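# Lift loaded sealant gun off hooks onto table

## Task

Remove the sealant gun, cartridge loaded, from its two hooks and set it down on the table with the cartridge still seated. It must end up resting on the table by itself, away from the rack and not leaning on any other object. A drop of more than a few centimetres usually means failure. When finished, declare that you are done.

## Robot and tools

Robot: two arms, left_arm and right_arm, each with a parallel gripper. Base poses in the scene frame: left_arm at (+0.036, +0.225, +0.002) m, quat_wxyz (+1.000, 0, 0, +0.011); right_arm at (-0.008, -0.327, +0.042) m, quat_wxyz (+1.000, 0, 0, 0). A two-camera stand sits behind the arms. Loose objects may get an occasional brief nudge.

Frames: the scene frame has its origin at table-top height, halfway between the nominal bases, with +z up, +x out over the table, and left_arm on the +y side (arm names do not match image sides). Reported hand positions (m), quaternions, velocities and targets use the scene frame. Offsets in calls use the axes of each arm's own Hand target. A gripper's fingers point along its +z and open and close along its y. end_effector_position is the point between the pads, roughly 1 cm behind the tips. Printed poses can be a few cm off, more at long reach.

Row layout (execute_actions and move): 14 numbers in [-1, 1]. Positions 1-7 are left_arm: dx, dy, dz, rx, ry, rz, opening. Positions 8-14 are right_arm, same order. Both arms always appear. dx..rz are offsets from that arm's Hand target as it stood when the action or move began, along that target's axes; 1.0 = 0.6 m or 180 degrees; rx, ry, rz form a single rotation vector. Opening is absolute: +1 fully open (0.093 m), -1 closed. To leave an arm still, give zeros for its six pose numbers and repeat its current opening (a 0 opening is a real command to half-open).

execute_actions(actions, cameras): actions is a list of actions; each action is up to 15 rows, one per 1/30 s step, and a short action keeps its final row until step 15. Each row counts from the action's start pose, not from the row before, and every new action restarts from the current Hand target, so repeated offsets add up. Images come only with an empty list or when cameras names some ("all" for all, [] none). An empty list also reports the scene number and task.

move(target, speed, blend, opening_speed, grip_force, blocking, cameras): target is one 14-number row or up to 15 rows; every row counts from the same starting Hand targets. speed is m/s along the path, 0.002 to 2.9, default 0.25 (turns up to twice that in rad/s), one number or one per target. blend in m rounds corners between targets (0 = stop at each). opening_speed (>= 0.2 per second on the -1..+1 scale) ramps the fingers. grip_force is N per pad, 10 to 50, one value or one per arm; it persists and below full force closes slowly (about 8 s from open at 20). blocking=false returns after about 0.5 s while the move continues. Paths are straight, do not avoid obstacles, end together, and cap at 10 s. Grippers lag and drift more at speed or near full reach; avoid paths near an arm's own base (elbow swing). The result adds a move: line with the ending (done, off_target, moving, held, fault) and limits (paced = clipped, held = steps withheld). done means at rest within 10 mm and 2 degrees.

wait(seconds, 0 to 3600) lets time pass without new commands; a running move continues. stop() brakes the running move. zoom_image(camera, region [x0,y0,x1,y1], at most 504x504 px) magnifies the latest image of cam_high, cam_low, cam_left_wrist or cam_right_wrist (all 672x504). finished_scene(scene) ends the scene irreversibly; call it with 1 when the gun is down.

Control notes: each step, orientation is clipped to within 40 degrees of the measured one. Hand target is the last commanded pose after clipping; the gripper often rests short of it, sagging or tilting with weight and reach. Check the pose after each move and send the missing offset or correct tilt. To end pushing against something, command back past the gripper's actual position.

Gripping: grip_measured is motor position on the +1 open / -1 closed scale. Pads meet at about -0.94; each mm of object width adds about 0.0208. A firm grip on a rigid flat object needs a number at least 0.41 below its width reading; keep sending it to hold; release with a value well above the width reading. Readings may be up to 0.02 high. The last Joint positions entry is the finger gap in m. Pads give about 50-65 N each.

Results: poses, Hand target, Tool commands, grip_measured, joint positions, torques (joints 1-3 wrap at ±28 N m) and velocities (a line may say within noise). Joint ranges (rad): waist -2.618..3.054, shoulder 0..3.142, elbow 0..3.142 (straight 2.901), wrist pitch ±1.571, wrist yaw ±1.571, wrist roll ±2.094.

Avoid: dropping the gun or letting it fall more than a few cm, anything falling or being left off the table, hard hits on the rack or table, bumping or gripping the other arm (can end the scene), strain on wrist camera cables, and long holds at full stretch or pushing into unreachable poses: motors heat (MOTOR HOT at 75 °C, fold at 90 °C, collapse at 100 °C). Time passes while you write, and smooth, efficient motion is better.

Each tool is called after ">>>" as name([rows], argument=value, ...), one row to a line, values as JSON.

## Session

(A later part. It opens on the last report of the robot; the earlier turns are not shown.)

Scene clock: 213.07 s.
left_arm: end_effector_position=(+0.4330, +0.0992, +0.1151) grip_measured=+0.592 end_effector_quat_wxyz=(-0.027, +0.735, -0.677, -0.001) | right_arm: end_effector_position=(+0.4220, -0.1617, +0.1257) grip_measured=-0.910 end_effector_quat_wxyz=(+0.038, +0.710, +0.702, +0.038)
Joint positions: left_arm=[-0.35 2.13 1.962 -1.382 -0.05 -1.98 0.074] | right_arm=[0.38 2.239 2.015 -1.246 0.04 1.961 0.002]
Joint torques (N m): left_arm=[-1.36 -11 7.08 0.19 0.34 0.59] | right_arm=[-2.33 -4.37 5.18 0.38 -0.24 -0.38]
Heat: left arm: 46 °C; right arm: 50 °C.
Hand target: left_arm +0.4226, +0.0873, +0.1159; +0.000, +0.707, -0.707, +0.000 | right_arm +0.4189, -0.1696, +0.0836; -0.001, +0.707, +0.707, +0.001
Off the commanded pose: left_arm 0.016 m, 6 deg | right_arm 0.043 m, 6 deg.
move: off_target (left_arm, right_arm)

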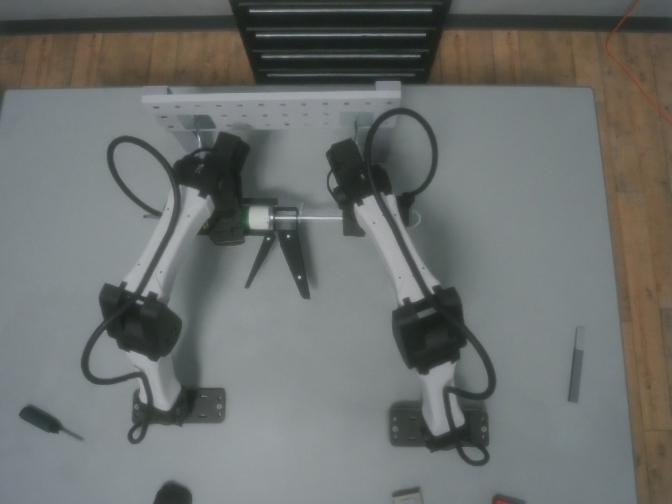

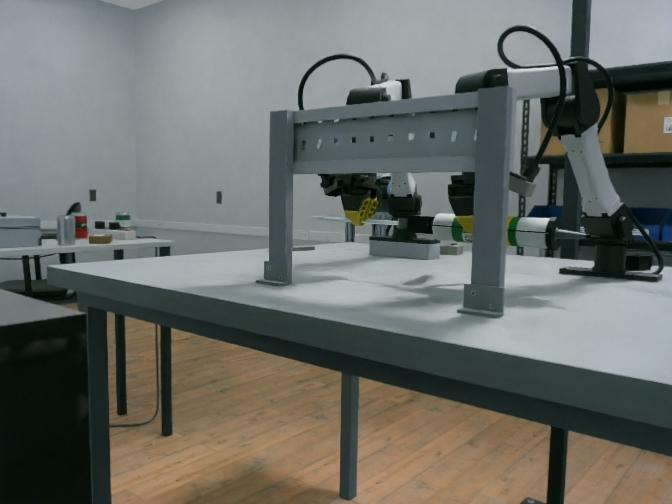

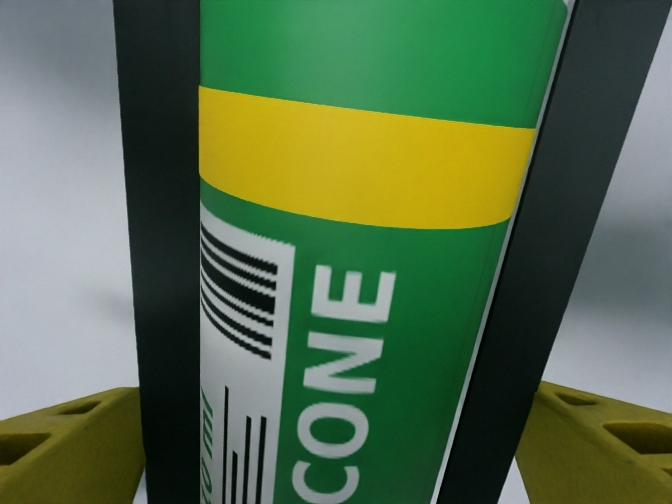

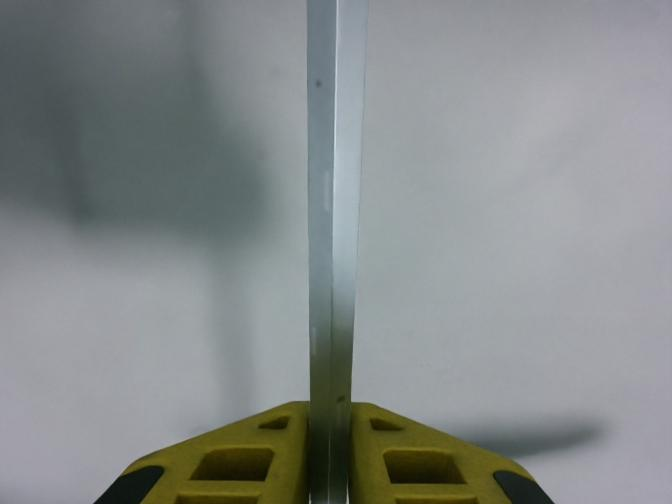

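>>> move([
  [0,0,-0.04,0,0,0,0.0,0,0,-0.09,0,0,0,-1],
  [0,0.13,-0.04,0,0,0,0.0,0,-0.13,-0.08,0,0,0,-1],
], speed=0.1, cameras=["all"])

>>> zoom_image(camera="cam_low", region=[280, 80, 600, 320])

Scene clock: 226.57 s.
left_arm: end_effector_position=(+0.3525, +0.0890, +0.1172) grip_measured=+0.592 end_effector_quat_wxyz=(+0.009, +0.729, -0.684, -0.020) | right_arm: end_effector_position=(+0.3366, -0.1703, +0.1232) grip_measured=-0.910 end_effector_quat_wxyz=(-0.020, +0.713, +0.700, -0.015)
Joint positions: left_arm=[-0.427 1.892 1.626 -1.35 0.003 -2.039 0.074] | right_arm=[0.414 2.032 1.686 -1.267 -0.027 2.003 0.002]
Joint torques (N m): left_arm=[-1.37 -13.67 7.2 0 -0.11 0.42] | right_arm=[0.73 -11.36 5.82 0.27 0.41 -0.14]
Heat: left arm: 51 °C; right arm: 47 °C.
Hand target: left_arm +0.3446, +0.0873, +0.1400; +0.000, +0.707, -0.707, +0.000 | right_arm +0.3408, -0.1697, +0.1314; -0.001, +0.707, +0.707, +0.000
Off the commanded pose: left_arm 0.024 m, 4 deg | right_arm 0.009 m, 3 deg.
move: off_target (left_arm, right_arm)

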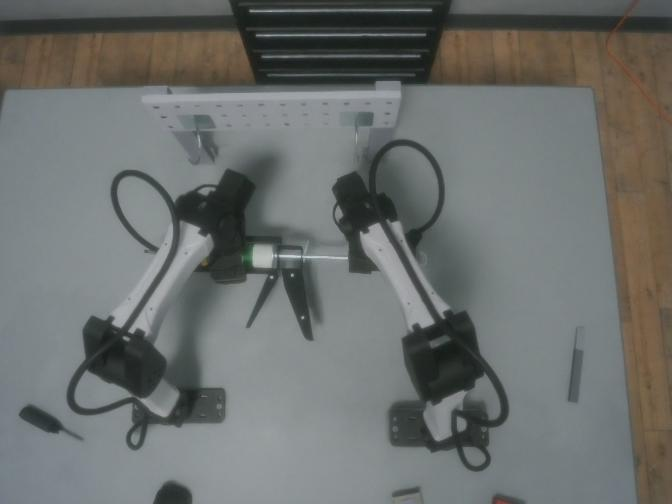

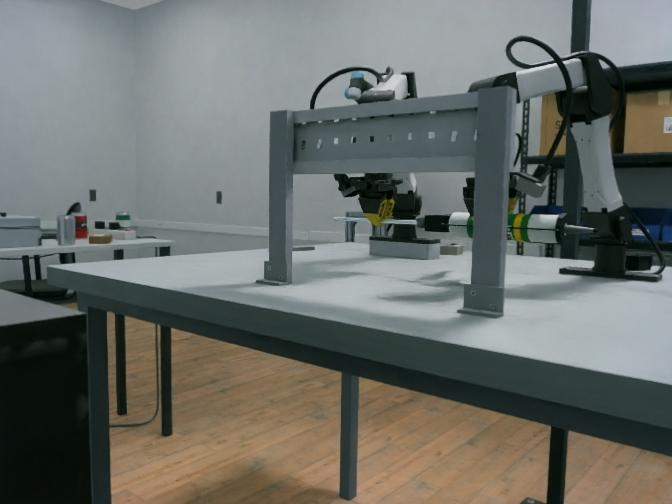

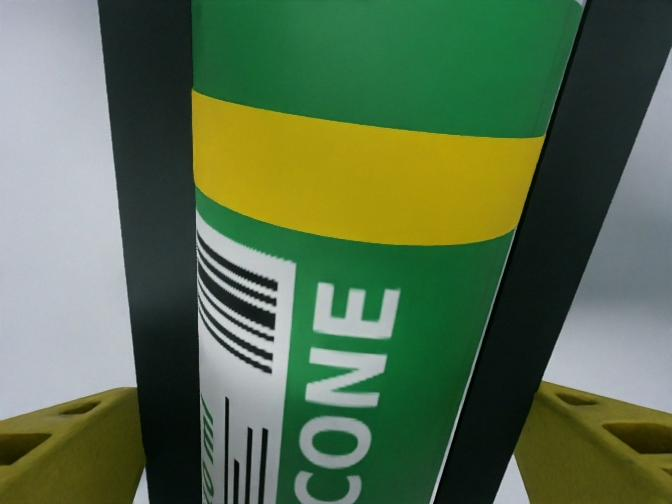

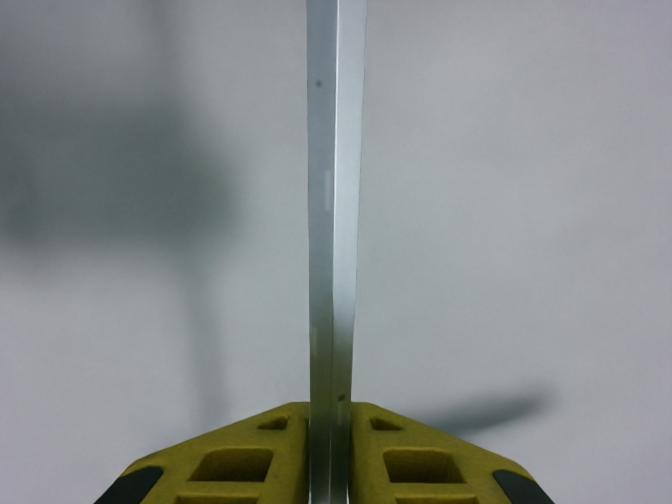

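Scaled by 1.575.

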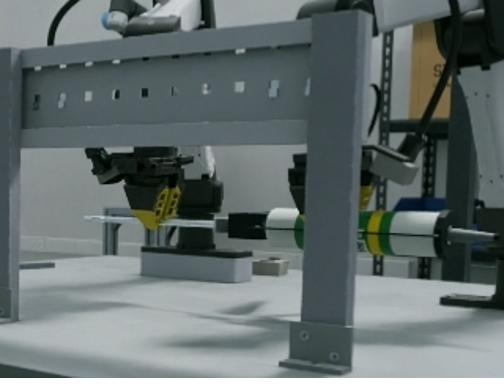

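>>> move(target=[0,0.0,0.09,0,0,0,0.0,0,0.0,0.1,0,0,0,-1], speed=0.08, cameras=["all"])

>>> zoom_image(camera="cam_low", region=[300, 160, 600, 320])

Scene clock: 231.30 s.
left_arm: end_effector_position=(+0.3503, +0.0888, +0.0687) grip_measured=+0.592 end_effector_quat_wxyz=(+0.006, +0.729, -0.684, -0.012) | right_arm: end_effector_position=(+0.3356, -0.1703, +0.0745) grip_measured=-0.910 end_effector_quat_wxyz=(-0.016, +0.715, +0.699, -0.003)
Joint positions: left_arm=[-0.43 1.892 1.432 -1.139 0.003 -2.041 0.074] | right_arm=[0.415 2.043 1.505 -1.05 -0.027 2.009 0.002]
Joint torques (N m): left_arm=[-1.13 -12.49 6.97 0.04 -0.11 0.43] | right_arm=[0.65 -8.5 5.98 0.36 0.41 -0.19]
Heat: left arm: 52 °C; right arm: 46 °C.
Hand target: left_arm +0.3446, +0.0872, +0.0860; +0.000, +0.707, -0.707, +0.000 | right_arm +0.3408, -0.1696, +0.0715; -0.001, +0.707, +0.707, +0.000
Off the commanded pose: left_arm 0.018 m, 4 deg | right_arm 0.006 m, 2 deg.
move: off_target (left_arm)

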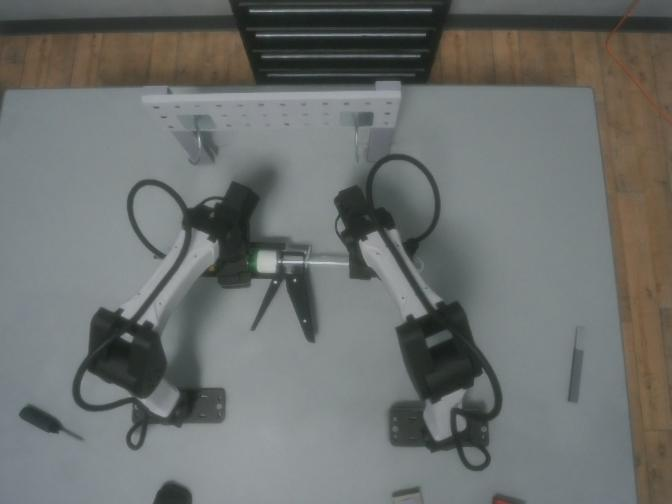

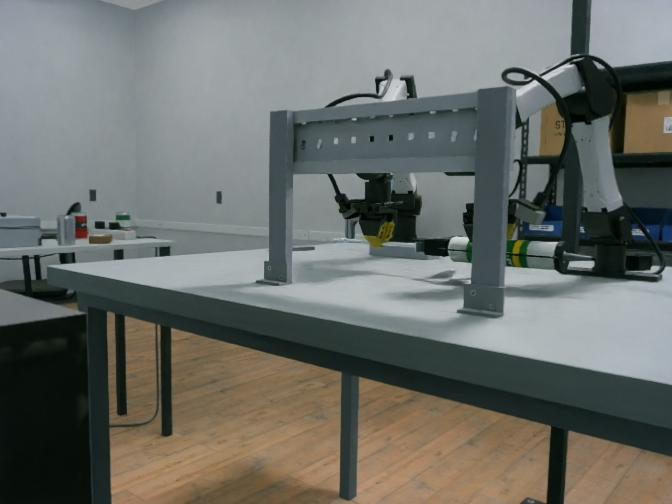

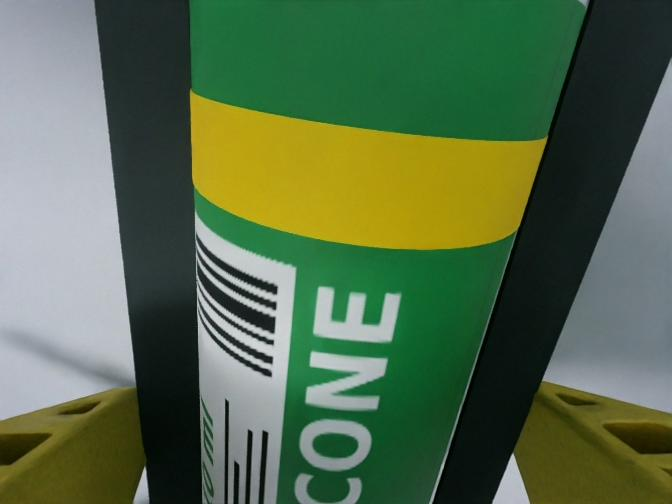

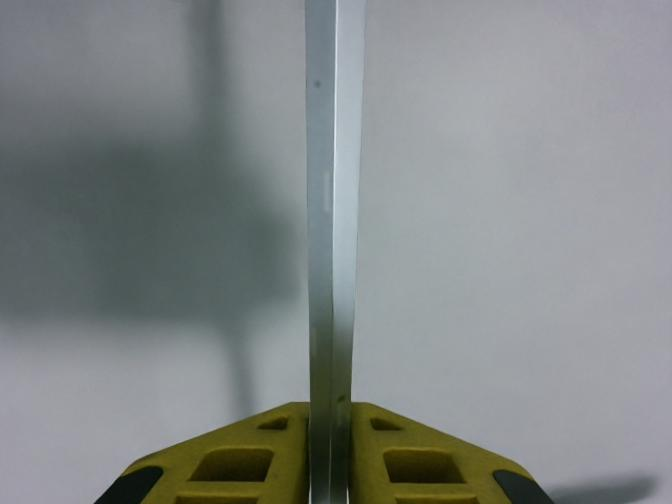

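Scaled by 1.680.

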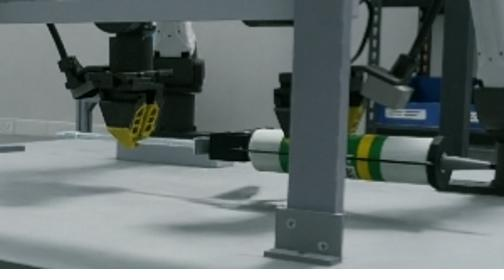

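>>> move(target=[0,0.0,0.038,0,0,0,0.0,0,0.0,0.038,0,0,0,-1], speed=0.05, cameras=["cam_low"])

>>> zoom_image(camera="cam_low", region=[300, 160, 600, 320])

Scene clock: 264.93 s.
left_arm: end_effector_position=(+0.3500, +0.0890, +0.0517) grip_measured=+0.592 end_effector_quat_wxyz=(+0.003, +0.729, -0.684, -0.005) | right_arm: end_effector_position=(+0.3367, -0.1698, +0.0540) grip_measured=-0.910 end_effector_quat_wxyz=(-0.014, +0.715, +0.699, +0.000)
Joint positions: left_arm=[-0.43 1.892 1.363 -1.053 0.003 -2.043 0.074] | right_arm=[0.415 2.067 1.456 -0.97 -0.027 2.009 0.002]
Joint torques (N m): left_arm=[-1.1 -11.11 7.01 0.1 -0.14 0.44] | right_arm=[0.66 -8.17 5.72 0.39 0.41 -0.19]
Heat: left arm: 58 °C; right arm: 44 °C.
Hand target: left_arm +0.3446, +0.0872, +0.0633; +0.000, +0.707, -0.707, +0.000 | right_arm +0.3408, -0.1695, +0.0487; -0.001, +0.707, +0.707, +0.000
Off the commanded pose: left_arm 0.013 m, 4 deg | right_arm 0.007 m, 2 deg.
move: off_target (left_arm)

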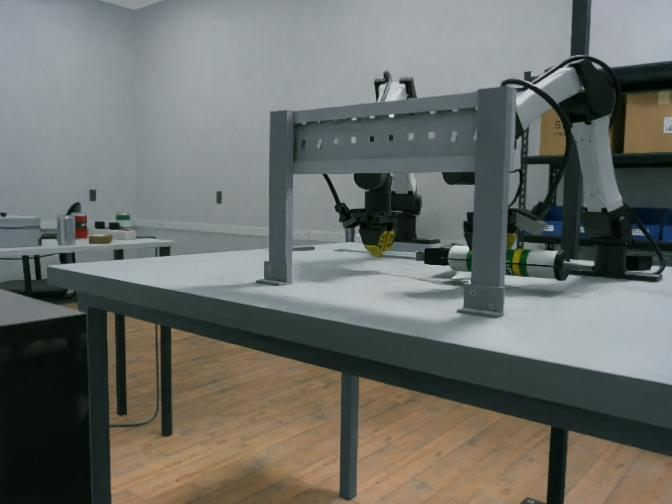

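Scaled by 1.680.

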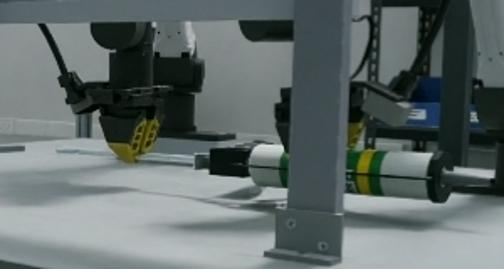

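>>> move(target=[0,0.0,0.027,0,0,0,0.0,0,0.0,0.024,0,0,0,-1], speed=0.05, cameras=["cam_low","cam_left_wrist"])

>>> zoom_image(camera="cam_low", region=[300, 160, 600, 320])

Scene clock: 268.50 s.
left_arm: end_effector_position=(+0.3496, +0.0891, +0.0409) grip_measured=+0.592 end_effector_quat_wxyz=(+0.001, +0.729, -0.684, +0.001) | right_arm: end_effector_position=(+0.3372, -0.1693, +0.0397) grip_measured=-0.910 end_effector_quat_wxyz=(-0.015, +0.715, +0.699, +0.001)
Joint positions: left_arm=[-0.43 1.892 1.318 -0.996 0.003 -2.043 0.074] | right_arm=[0.415 2.089 1.428 -0.918 -0.028 2.009 0.002]
Joint torques (N m): left_arm=[-1.11 -9.81 7.05 0.15 -0.11 0.45] | right_arm=[0.66 -8.28 5.59 0.38 0.43 -0.19]
Heat: left arm: 58 °C; right arm: 44 °C.
Hand target: left_arm +0.3445, +0.0873, +0.0470; +0.000, +0.707, -0.707, +0.000 | right_arm +0.3408, -0.1695, +0.0344; -0.001, +0.707, +0.707, +0.000
Off the commanded pose: left_arm 0.008 m, 4 deg | right_arm 0.007 m, 2 deg.
move: off_target (left_arm)

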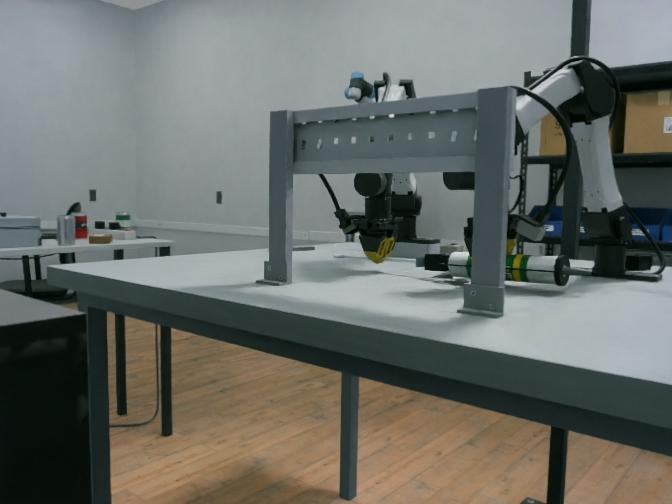

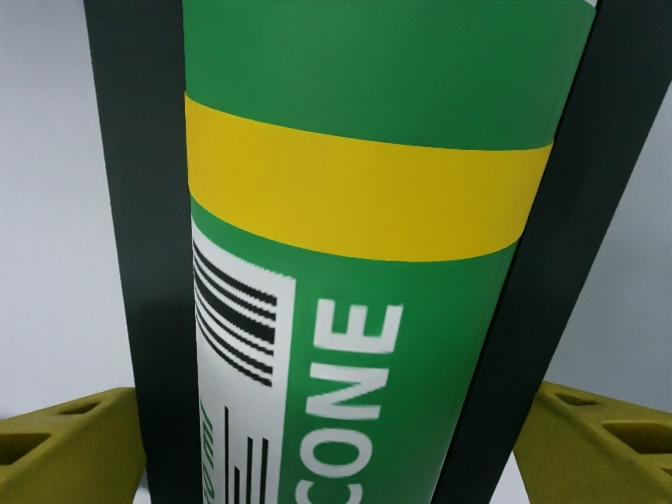

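Scaled by 1.680.

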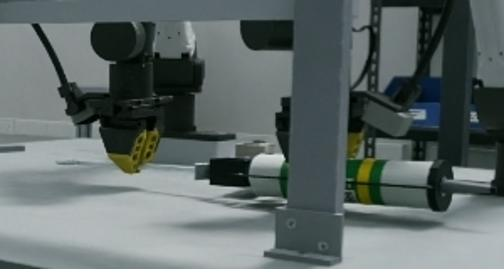

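>>> move(target=[0,0.0,0.017,0,0,0,0.0,0,0.0,0.017,0,0,0,-1], speed=0.05, cameras=["cam_low","cam_left_wrist","cam_right_wrist"])

>>> zoom_image(camera="cam_low", region=[300, 160, 600, 320])

Scene clock: 271.53 s.
left_arm: end_effector_position=(+0.3493, +0.0892, +0.0334) grip_measured=+0.592 end_effector_quat_wxyz=(+0.000, +0.729, -0.684, +0.004) | right_arm: end_effector_position=(+0.3374, -0.1691, +0.0291) grip_measured=-0.910 end_effector_quat_wxyz=(-0.015, +0.715, +0.699, +0.001)
Joint positions: left_arm=[-0.43 1.896 1.292 -0.96 0.003 -2.043 0.074] | right_arm=[0.415 2.107 1.41 -0.882 -0.029 2.009 0.002]
Joint torques (N m): left_arm=[-1.11 -8.99 7.21 0.21 -0.11 0.46] | right_arm=[0.65 -8.23 5.53 0.37 0.43 -0.19]
Heat: left arm: 58 °C; right arm: 44 °C.
Hand target: left_arm +0.3445, +0.0873, +0.0367; +0.000, +0.707, -0.707, +0.000 | right_arm +0.3408, -0.1695, +0.0241; -0.001, +0.707, +0.707, +0.000
Off the commanded pose: left_arm 0.006 m, 4 deg | right_arm 0.006 m, 2 deg.
move: off_target (left_arm)

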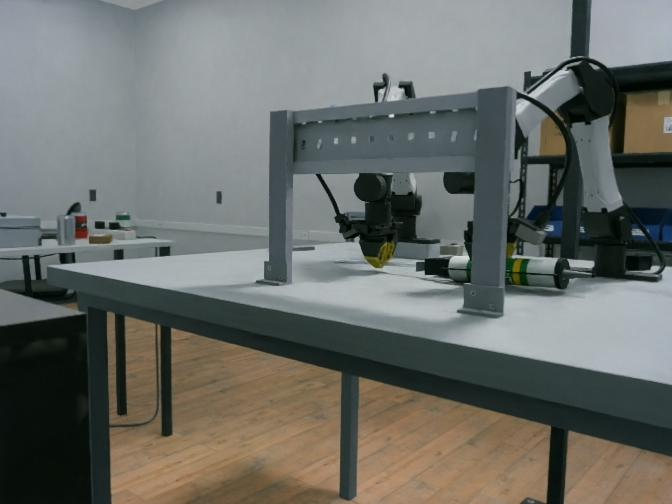

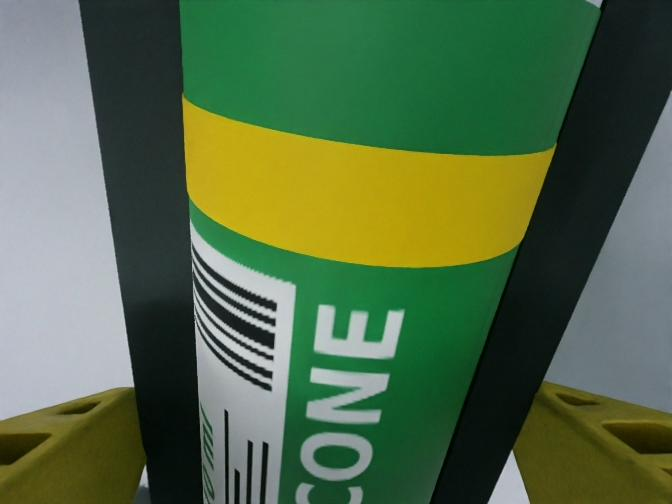

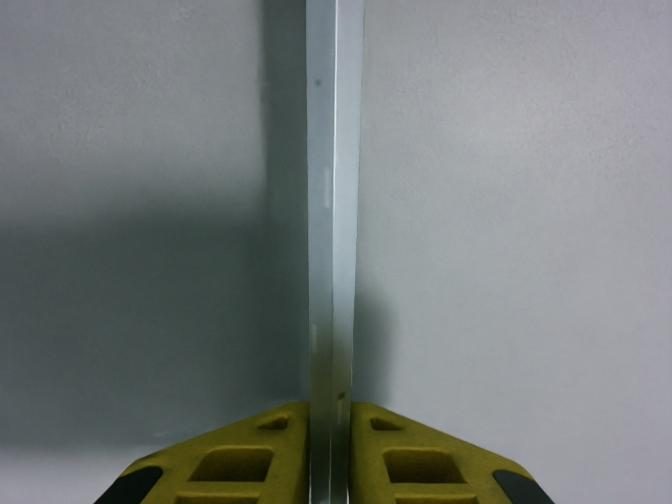

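Scaled by 1.680.

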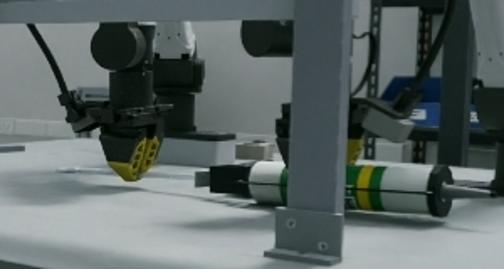

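>>> move(target=[0,0.0,0.013,0,0,0,0.0,0,0.0,0.005,0,0,0,-1], speed=0.05, cameras=["cam_low"])

>>> zoom_image(camera="cam_low", region=[380, 200, 600, 310])

Scene clock: 275.47 s.
left_arm: end_effector_position=(+0.3500, +0.0890, +0.0304) grip_measured=+0.592 end_effector_quat_wxyz=(-0.001, +0.729, -0.684, +0.007) | right_arm: end_effector_position=(+0.3374, -0.1691, +0.0273) grip_measured=-0.910 end_effector_quat_wxyz=(-0.015, +0.715, +0.699, +0.001)
Joint positions: left_arm=[-0.43 1.896 1.279 -0.94 0.003 -2.043 0.074] | right_arm=[0.415 2.11 1.407 -0.875 -0.029 2.009 0.002]
Joint torques (N m): left_arm=[-1.16 -8.2 6.42 0.34 -0.1 0.45] | right_arm=[0.65 -8.27 5.38 0.4 0.43 -0.19]
Heat: left arm: 58 °C; right arm: 44 °C.
Hand target: left_arm +0.3445, +0.0873, +0.0289; +0.000, +0.707, -0.707, +0.000 | right_arm +0.3409, -0.1695, +0.0211; -0.001, +0.707, +0.707, +0.001
Off the commanded pose: left_arm 0.006 m, 4 deg | right_arm 0.007 m, 2 deg.
move: off_target (left_arm)

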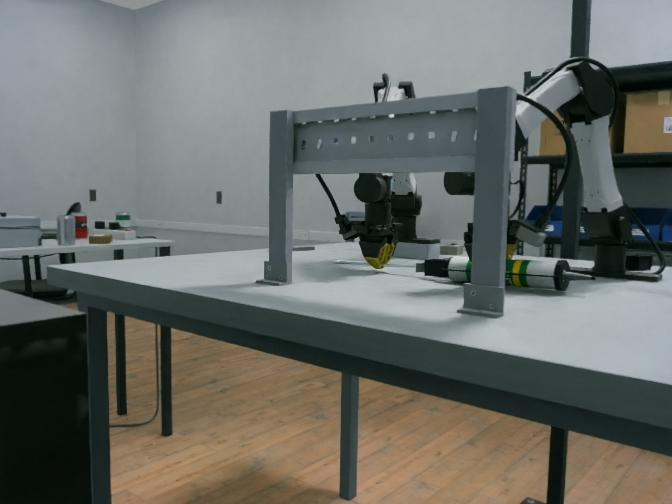

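Scaled by 2.291.

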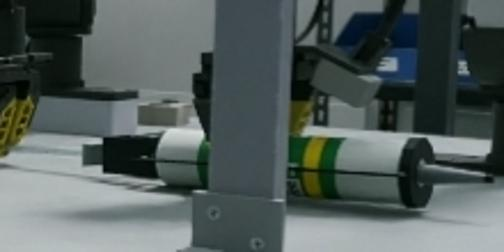

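>>> move(target=[0,0.0,0.0,0,0,0,1.0,0,0.0,0.008,0,0,0,-1], speed=0.05, opening_speed=0.7, cameras=["cam_low","cam_left_wrist","cam_right_wrist"])

>>> zoom_image(camera="cam_low", region=[380, 200, 600, 310])

Scene clock: 280.80 s.
left_arm: end_effector_position=(+0.3486, +0.0866, +0.0304) grip_measured=+1.000 end_effector_quat_wxyz=(-0.001, +0.710, -0.704, +0.007) | right_arm: end_effector_position=(+0.3410, -0.1679, +0.0244) grip_measured=-0.910 end_effector_quat_wxyz=(-0.011, +0.710, +0.704, +0.009)
Joint positions: left_arm=[-0.438 1.896 1.279 -0.941 0.003 -1.995 0.093] | right_arm=[0.415 2.114 1.401 -0.849 -0.027 1.995 0.002]
Joint torques (N m): left_arm=[-0.31 -8.38 6.48 0.39 -0.11 0] | right_arm=[0.68 -7.87 5.16 0.33 0.41 -0.07]
Heat: left arm: 58 °C; right arm: 43 °C.
Hand target: left_arm +0.3445, +0.0874, +0.0289; +0.000, +0.707, -0.707, +0.000 | right_arm +0.3407, -0.1695, +0.0162; -0.001, +0.707, +0.707, +0.000
Off the commanded pose: left_arm 0.004 m, 1 deg | right_arm 0.008 m, 2 deg.
move: done

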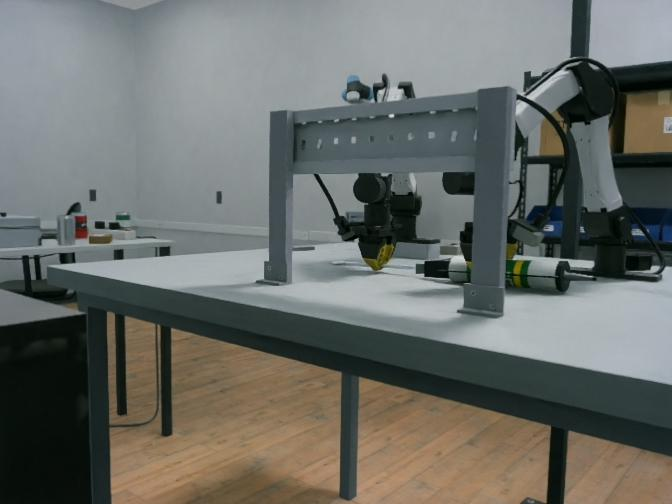

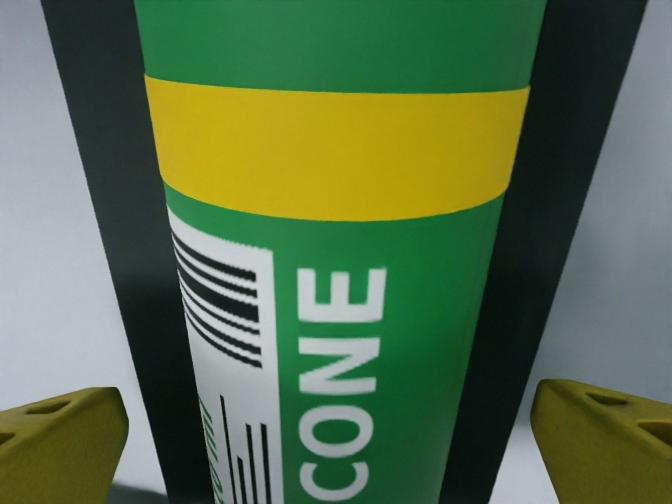

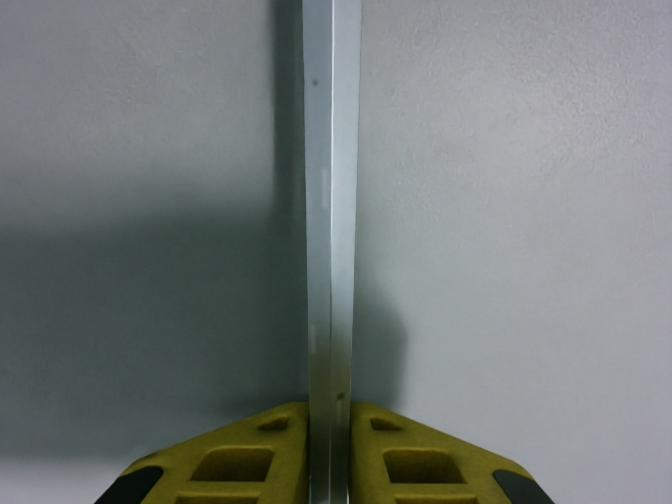

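Scaled by 2.291.

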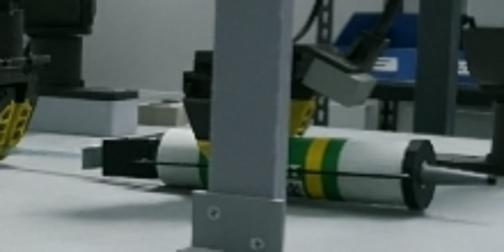

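>>> move(target=[0,0.0,-0.25,0,0,0,1.0,0,0.0,0.008,0,0,0,-1], speed=0.08, cameras=["all"])

>>> zoom_image(camera="cam_low", region=[320, 200, 600, 310])

Scene clock: 286.27 s.
left_arm: end_effector_position=(+0.3451, +0.0881, +0.1705) grip_measured=+1.000 end_effector_quat_wxyz=(+0.004, +0.710, -0.705, -0.006) | right_arm: end_effector_position=(+0.3420, -0.1677, +0.0235) grip_measured=-0.910 end_effector_quat_wxyz=(-0.010, +0.708, +0.706, +0.010)
Joint positions: left_arm=[-0.438 1.853 1.788 -1.52 0.003 -1.994 0.093] | right_arm=[0.415 2.117 1.401 -0.844 -0.026 1.991 0.002]
Joint torques (N m): left_arm=[-0.25 -8.57 9.62 0.15 -0.1 0] | right_arm=[0.66 -7.46 4.53 0.45 0.4 -0.03]
Heat: left arm: 57 °C; right arm: 43 °C.
Hand target: left_arm +0.3447, +0.0873, +0.1790; +0.000, +0.707, -0.707, +0.000 | right_arm +0.3407, -0.1695, +0.0114; -0.001, +0.707, +0.707, +0.000
Off the commanded pose: left_arm 0.008 m, 1 deg | right_arm 0.012 m, 2 deg.
move: off_target (right_arm)

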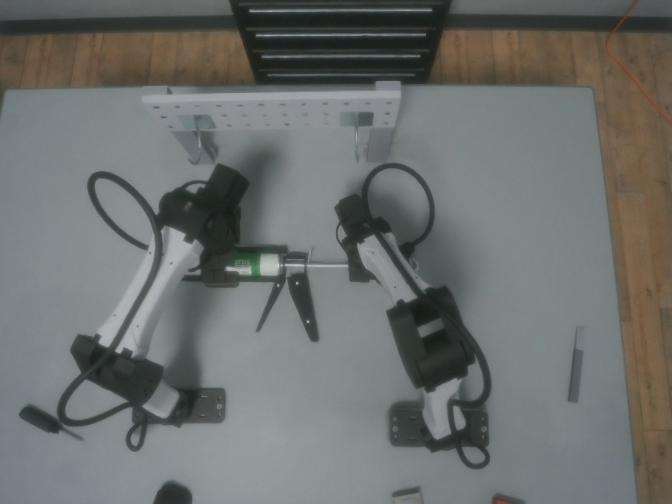

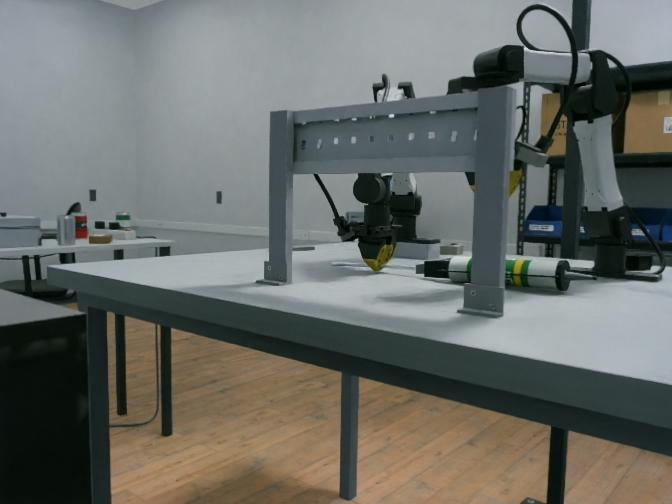

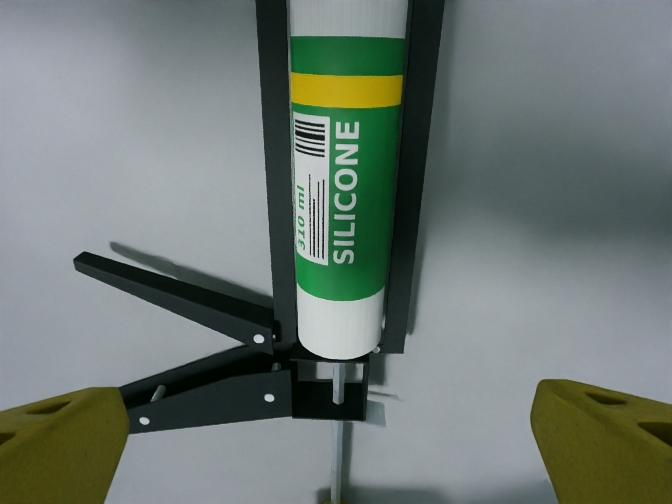

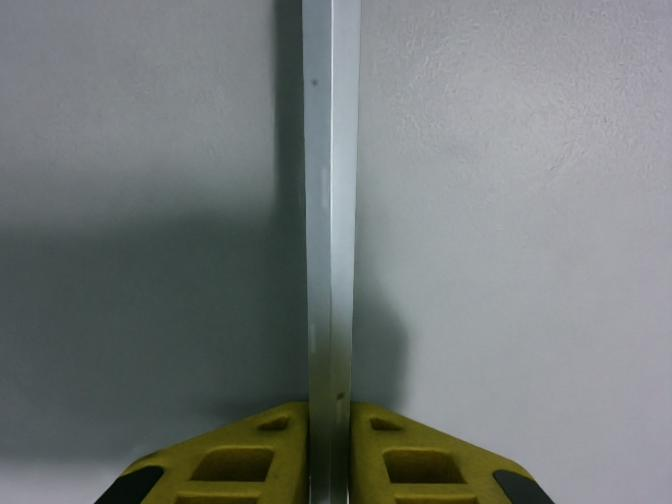

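Scaled by 1.800.

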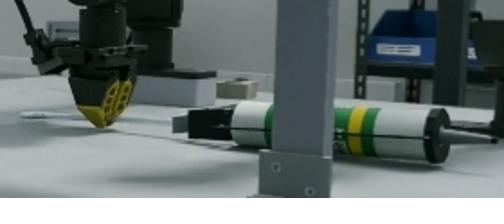

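>>> move([
  [0,0.0,0,0,0,0,1.0,0,0.0,-0.012,0,0,0,-1],
  [0,0.0,0,0,0,0,1.0,0,0.0,-0.012,0,0,0,0],
], speed=0.08, opening_speed=1.0, cameras=["all"])

Scene clock: 289.63 s.
left_arm: end_effector_position=(+0.3450, +0.0881, +0.1705) grip_measured=+1.000 end_effector_quat_wxyz=(+0.004, +0.710, -0.705, -0.006) | right_arm: end_effector_position=(+0.3420, -0.1678, +0.0235) grip_measured=-0.003 end_effector_quat_wxyz=(-0.009, +0.708, +0.706, +0.010)
Joint positions: left_arm=[-0.438 1.853 1.788 -1.521 0.003 -1.994 0.093] | right_arm=[0.415 2.117 1.401 -0.844 -0.025 1.99 0.045]
Joint torques (N m): left_arm=[-0.32 -8.62 9.58 0.17 -0.1 0.01] | right_arm=[0.66 -8.4 5.52 0.22 0.4 -0.03]
Heat: left arm: 56 °C; right arm: 43 °C.
Hand target: left_arm +0.3447, +0.0873, +0.1790; +0.000, +0.707, -0.707, +0.000 | right_arm +0.3407, -0.1695, +0.0186; -0.001, +0.707, +0.707, +0.000
Off the commanded pose: left_arm 0.009 m, 1 deg | right_arm 0.005 m, 1 deg.
move: done

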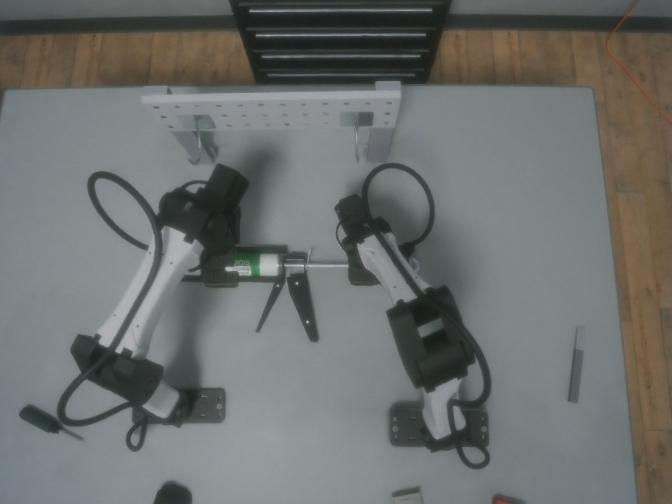

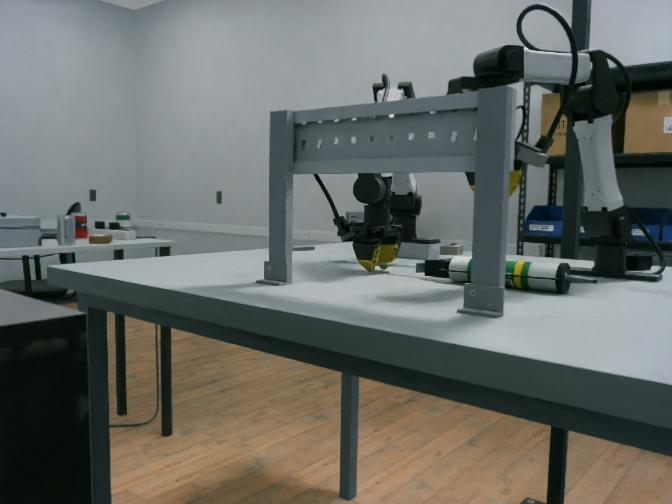

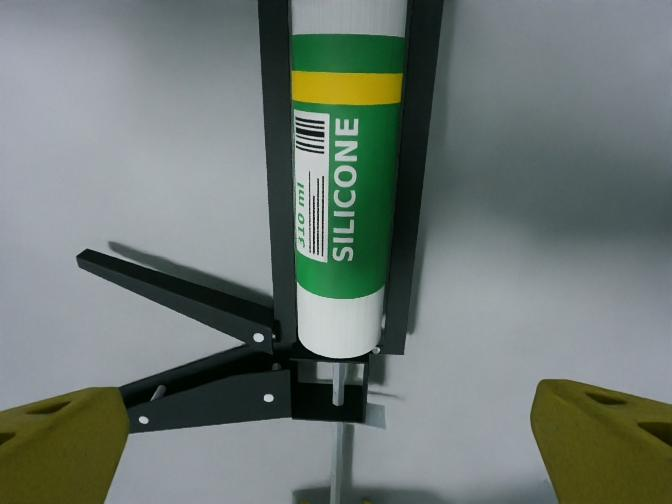

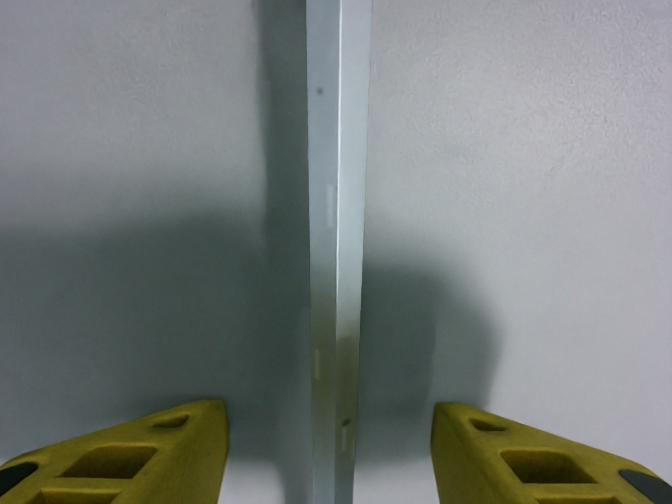

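Released. Raise the right arm clear, and back both off.

>>> move(target=[0,0.0,0,0,0,0,1.0,0,0.0,-0.25,0,0,0,0.0], speed=0.12, cameras=["all"])

>>> zoom_image(camera="cam_low", region=[320, 200, 600, 310])

Scene clock: 293.90 s.
left_arm: end_effector_position=(+0.3450, +0.0881, +0.1705) grip_measured=+1.000 end_effector_quat_wxyz=(+0.004, +0.710, -0.705, -0.006) | right_arm: end_effector_position=(+0.3389, -0.1695, +0.1550) grip_measured=-0.003 end_effector_quat_wxyz=(-0.016, +0.708, +0.705, -0.010)
Joint positions: left_arm=[-0.438 1.853 1.788 -1.521 0.003 -1.994 0.093] | right_arm=[0.415 2.024 1.801 -1.378 -0.023 1.99 0.045]
Joint torques (N m): left_arm=[-0.35 -8.65 9.61 0.16 -0.1 0] | right_arm=[0.59 -10.95 8.05 -0.05 0.37 -0.03]
Heat: left arm: 55 °C; right arm: 44 °C.
Hand target: left_arm +0.3447, +0.0873, +0.1790; +0.000, +0.707, -0.707, +0.000 | right_arm +0.3408, -0.1697, +0.1687; -0.001, +0.707, +0.707, +0.000
Off the commanded pose: left_arm 0.009 m, 1 deg | right_arm 0.014 m, 2 deg.
move: off_target (right_arm)

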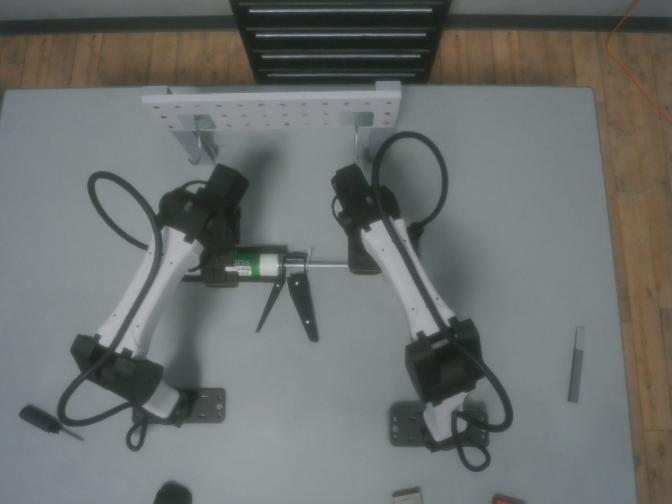

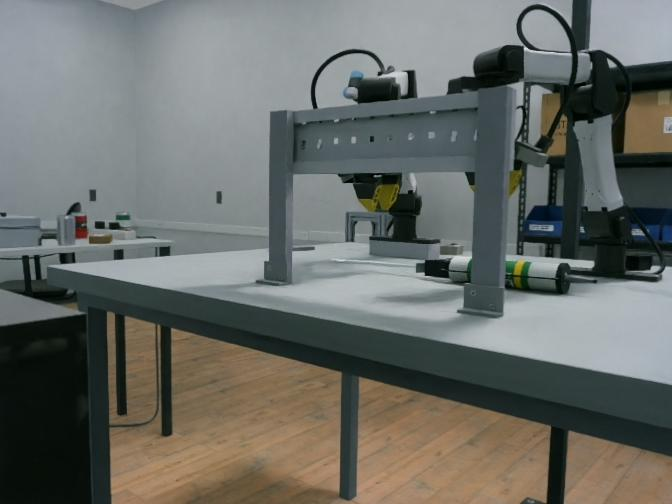

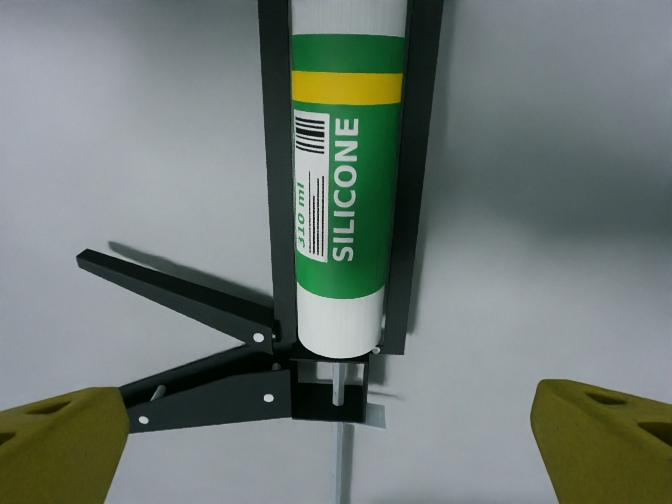

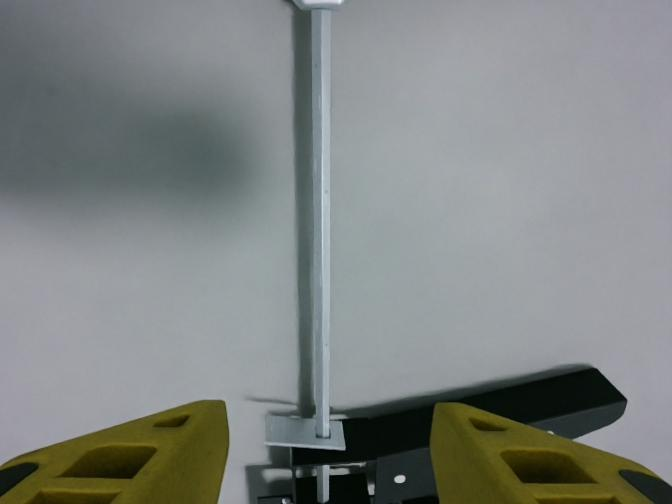

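Scaled by 1.800.

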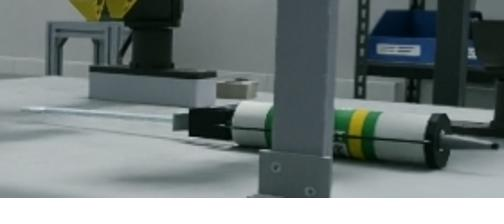

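>>> finished_scene(scene=1)

The scene is finished: the task was done.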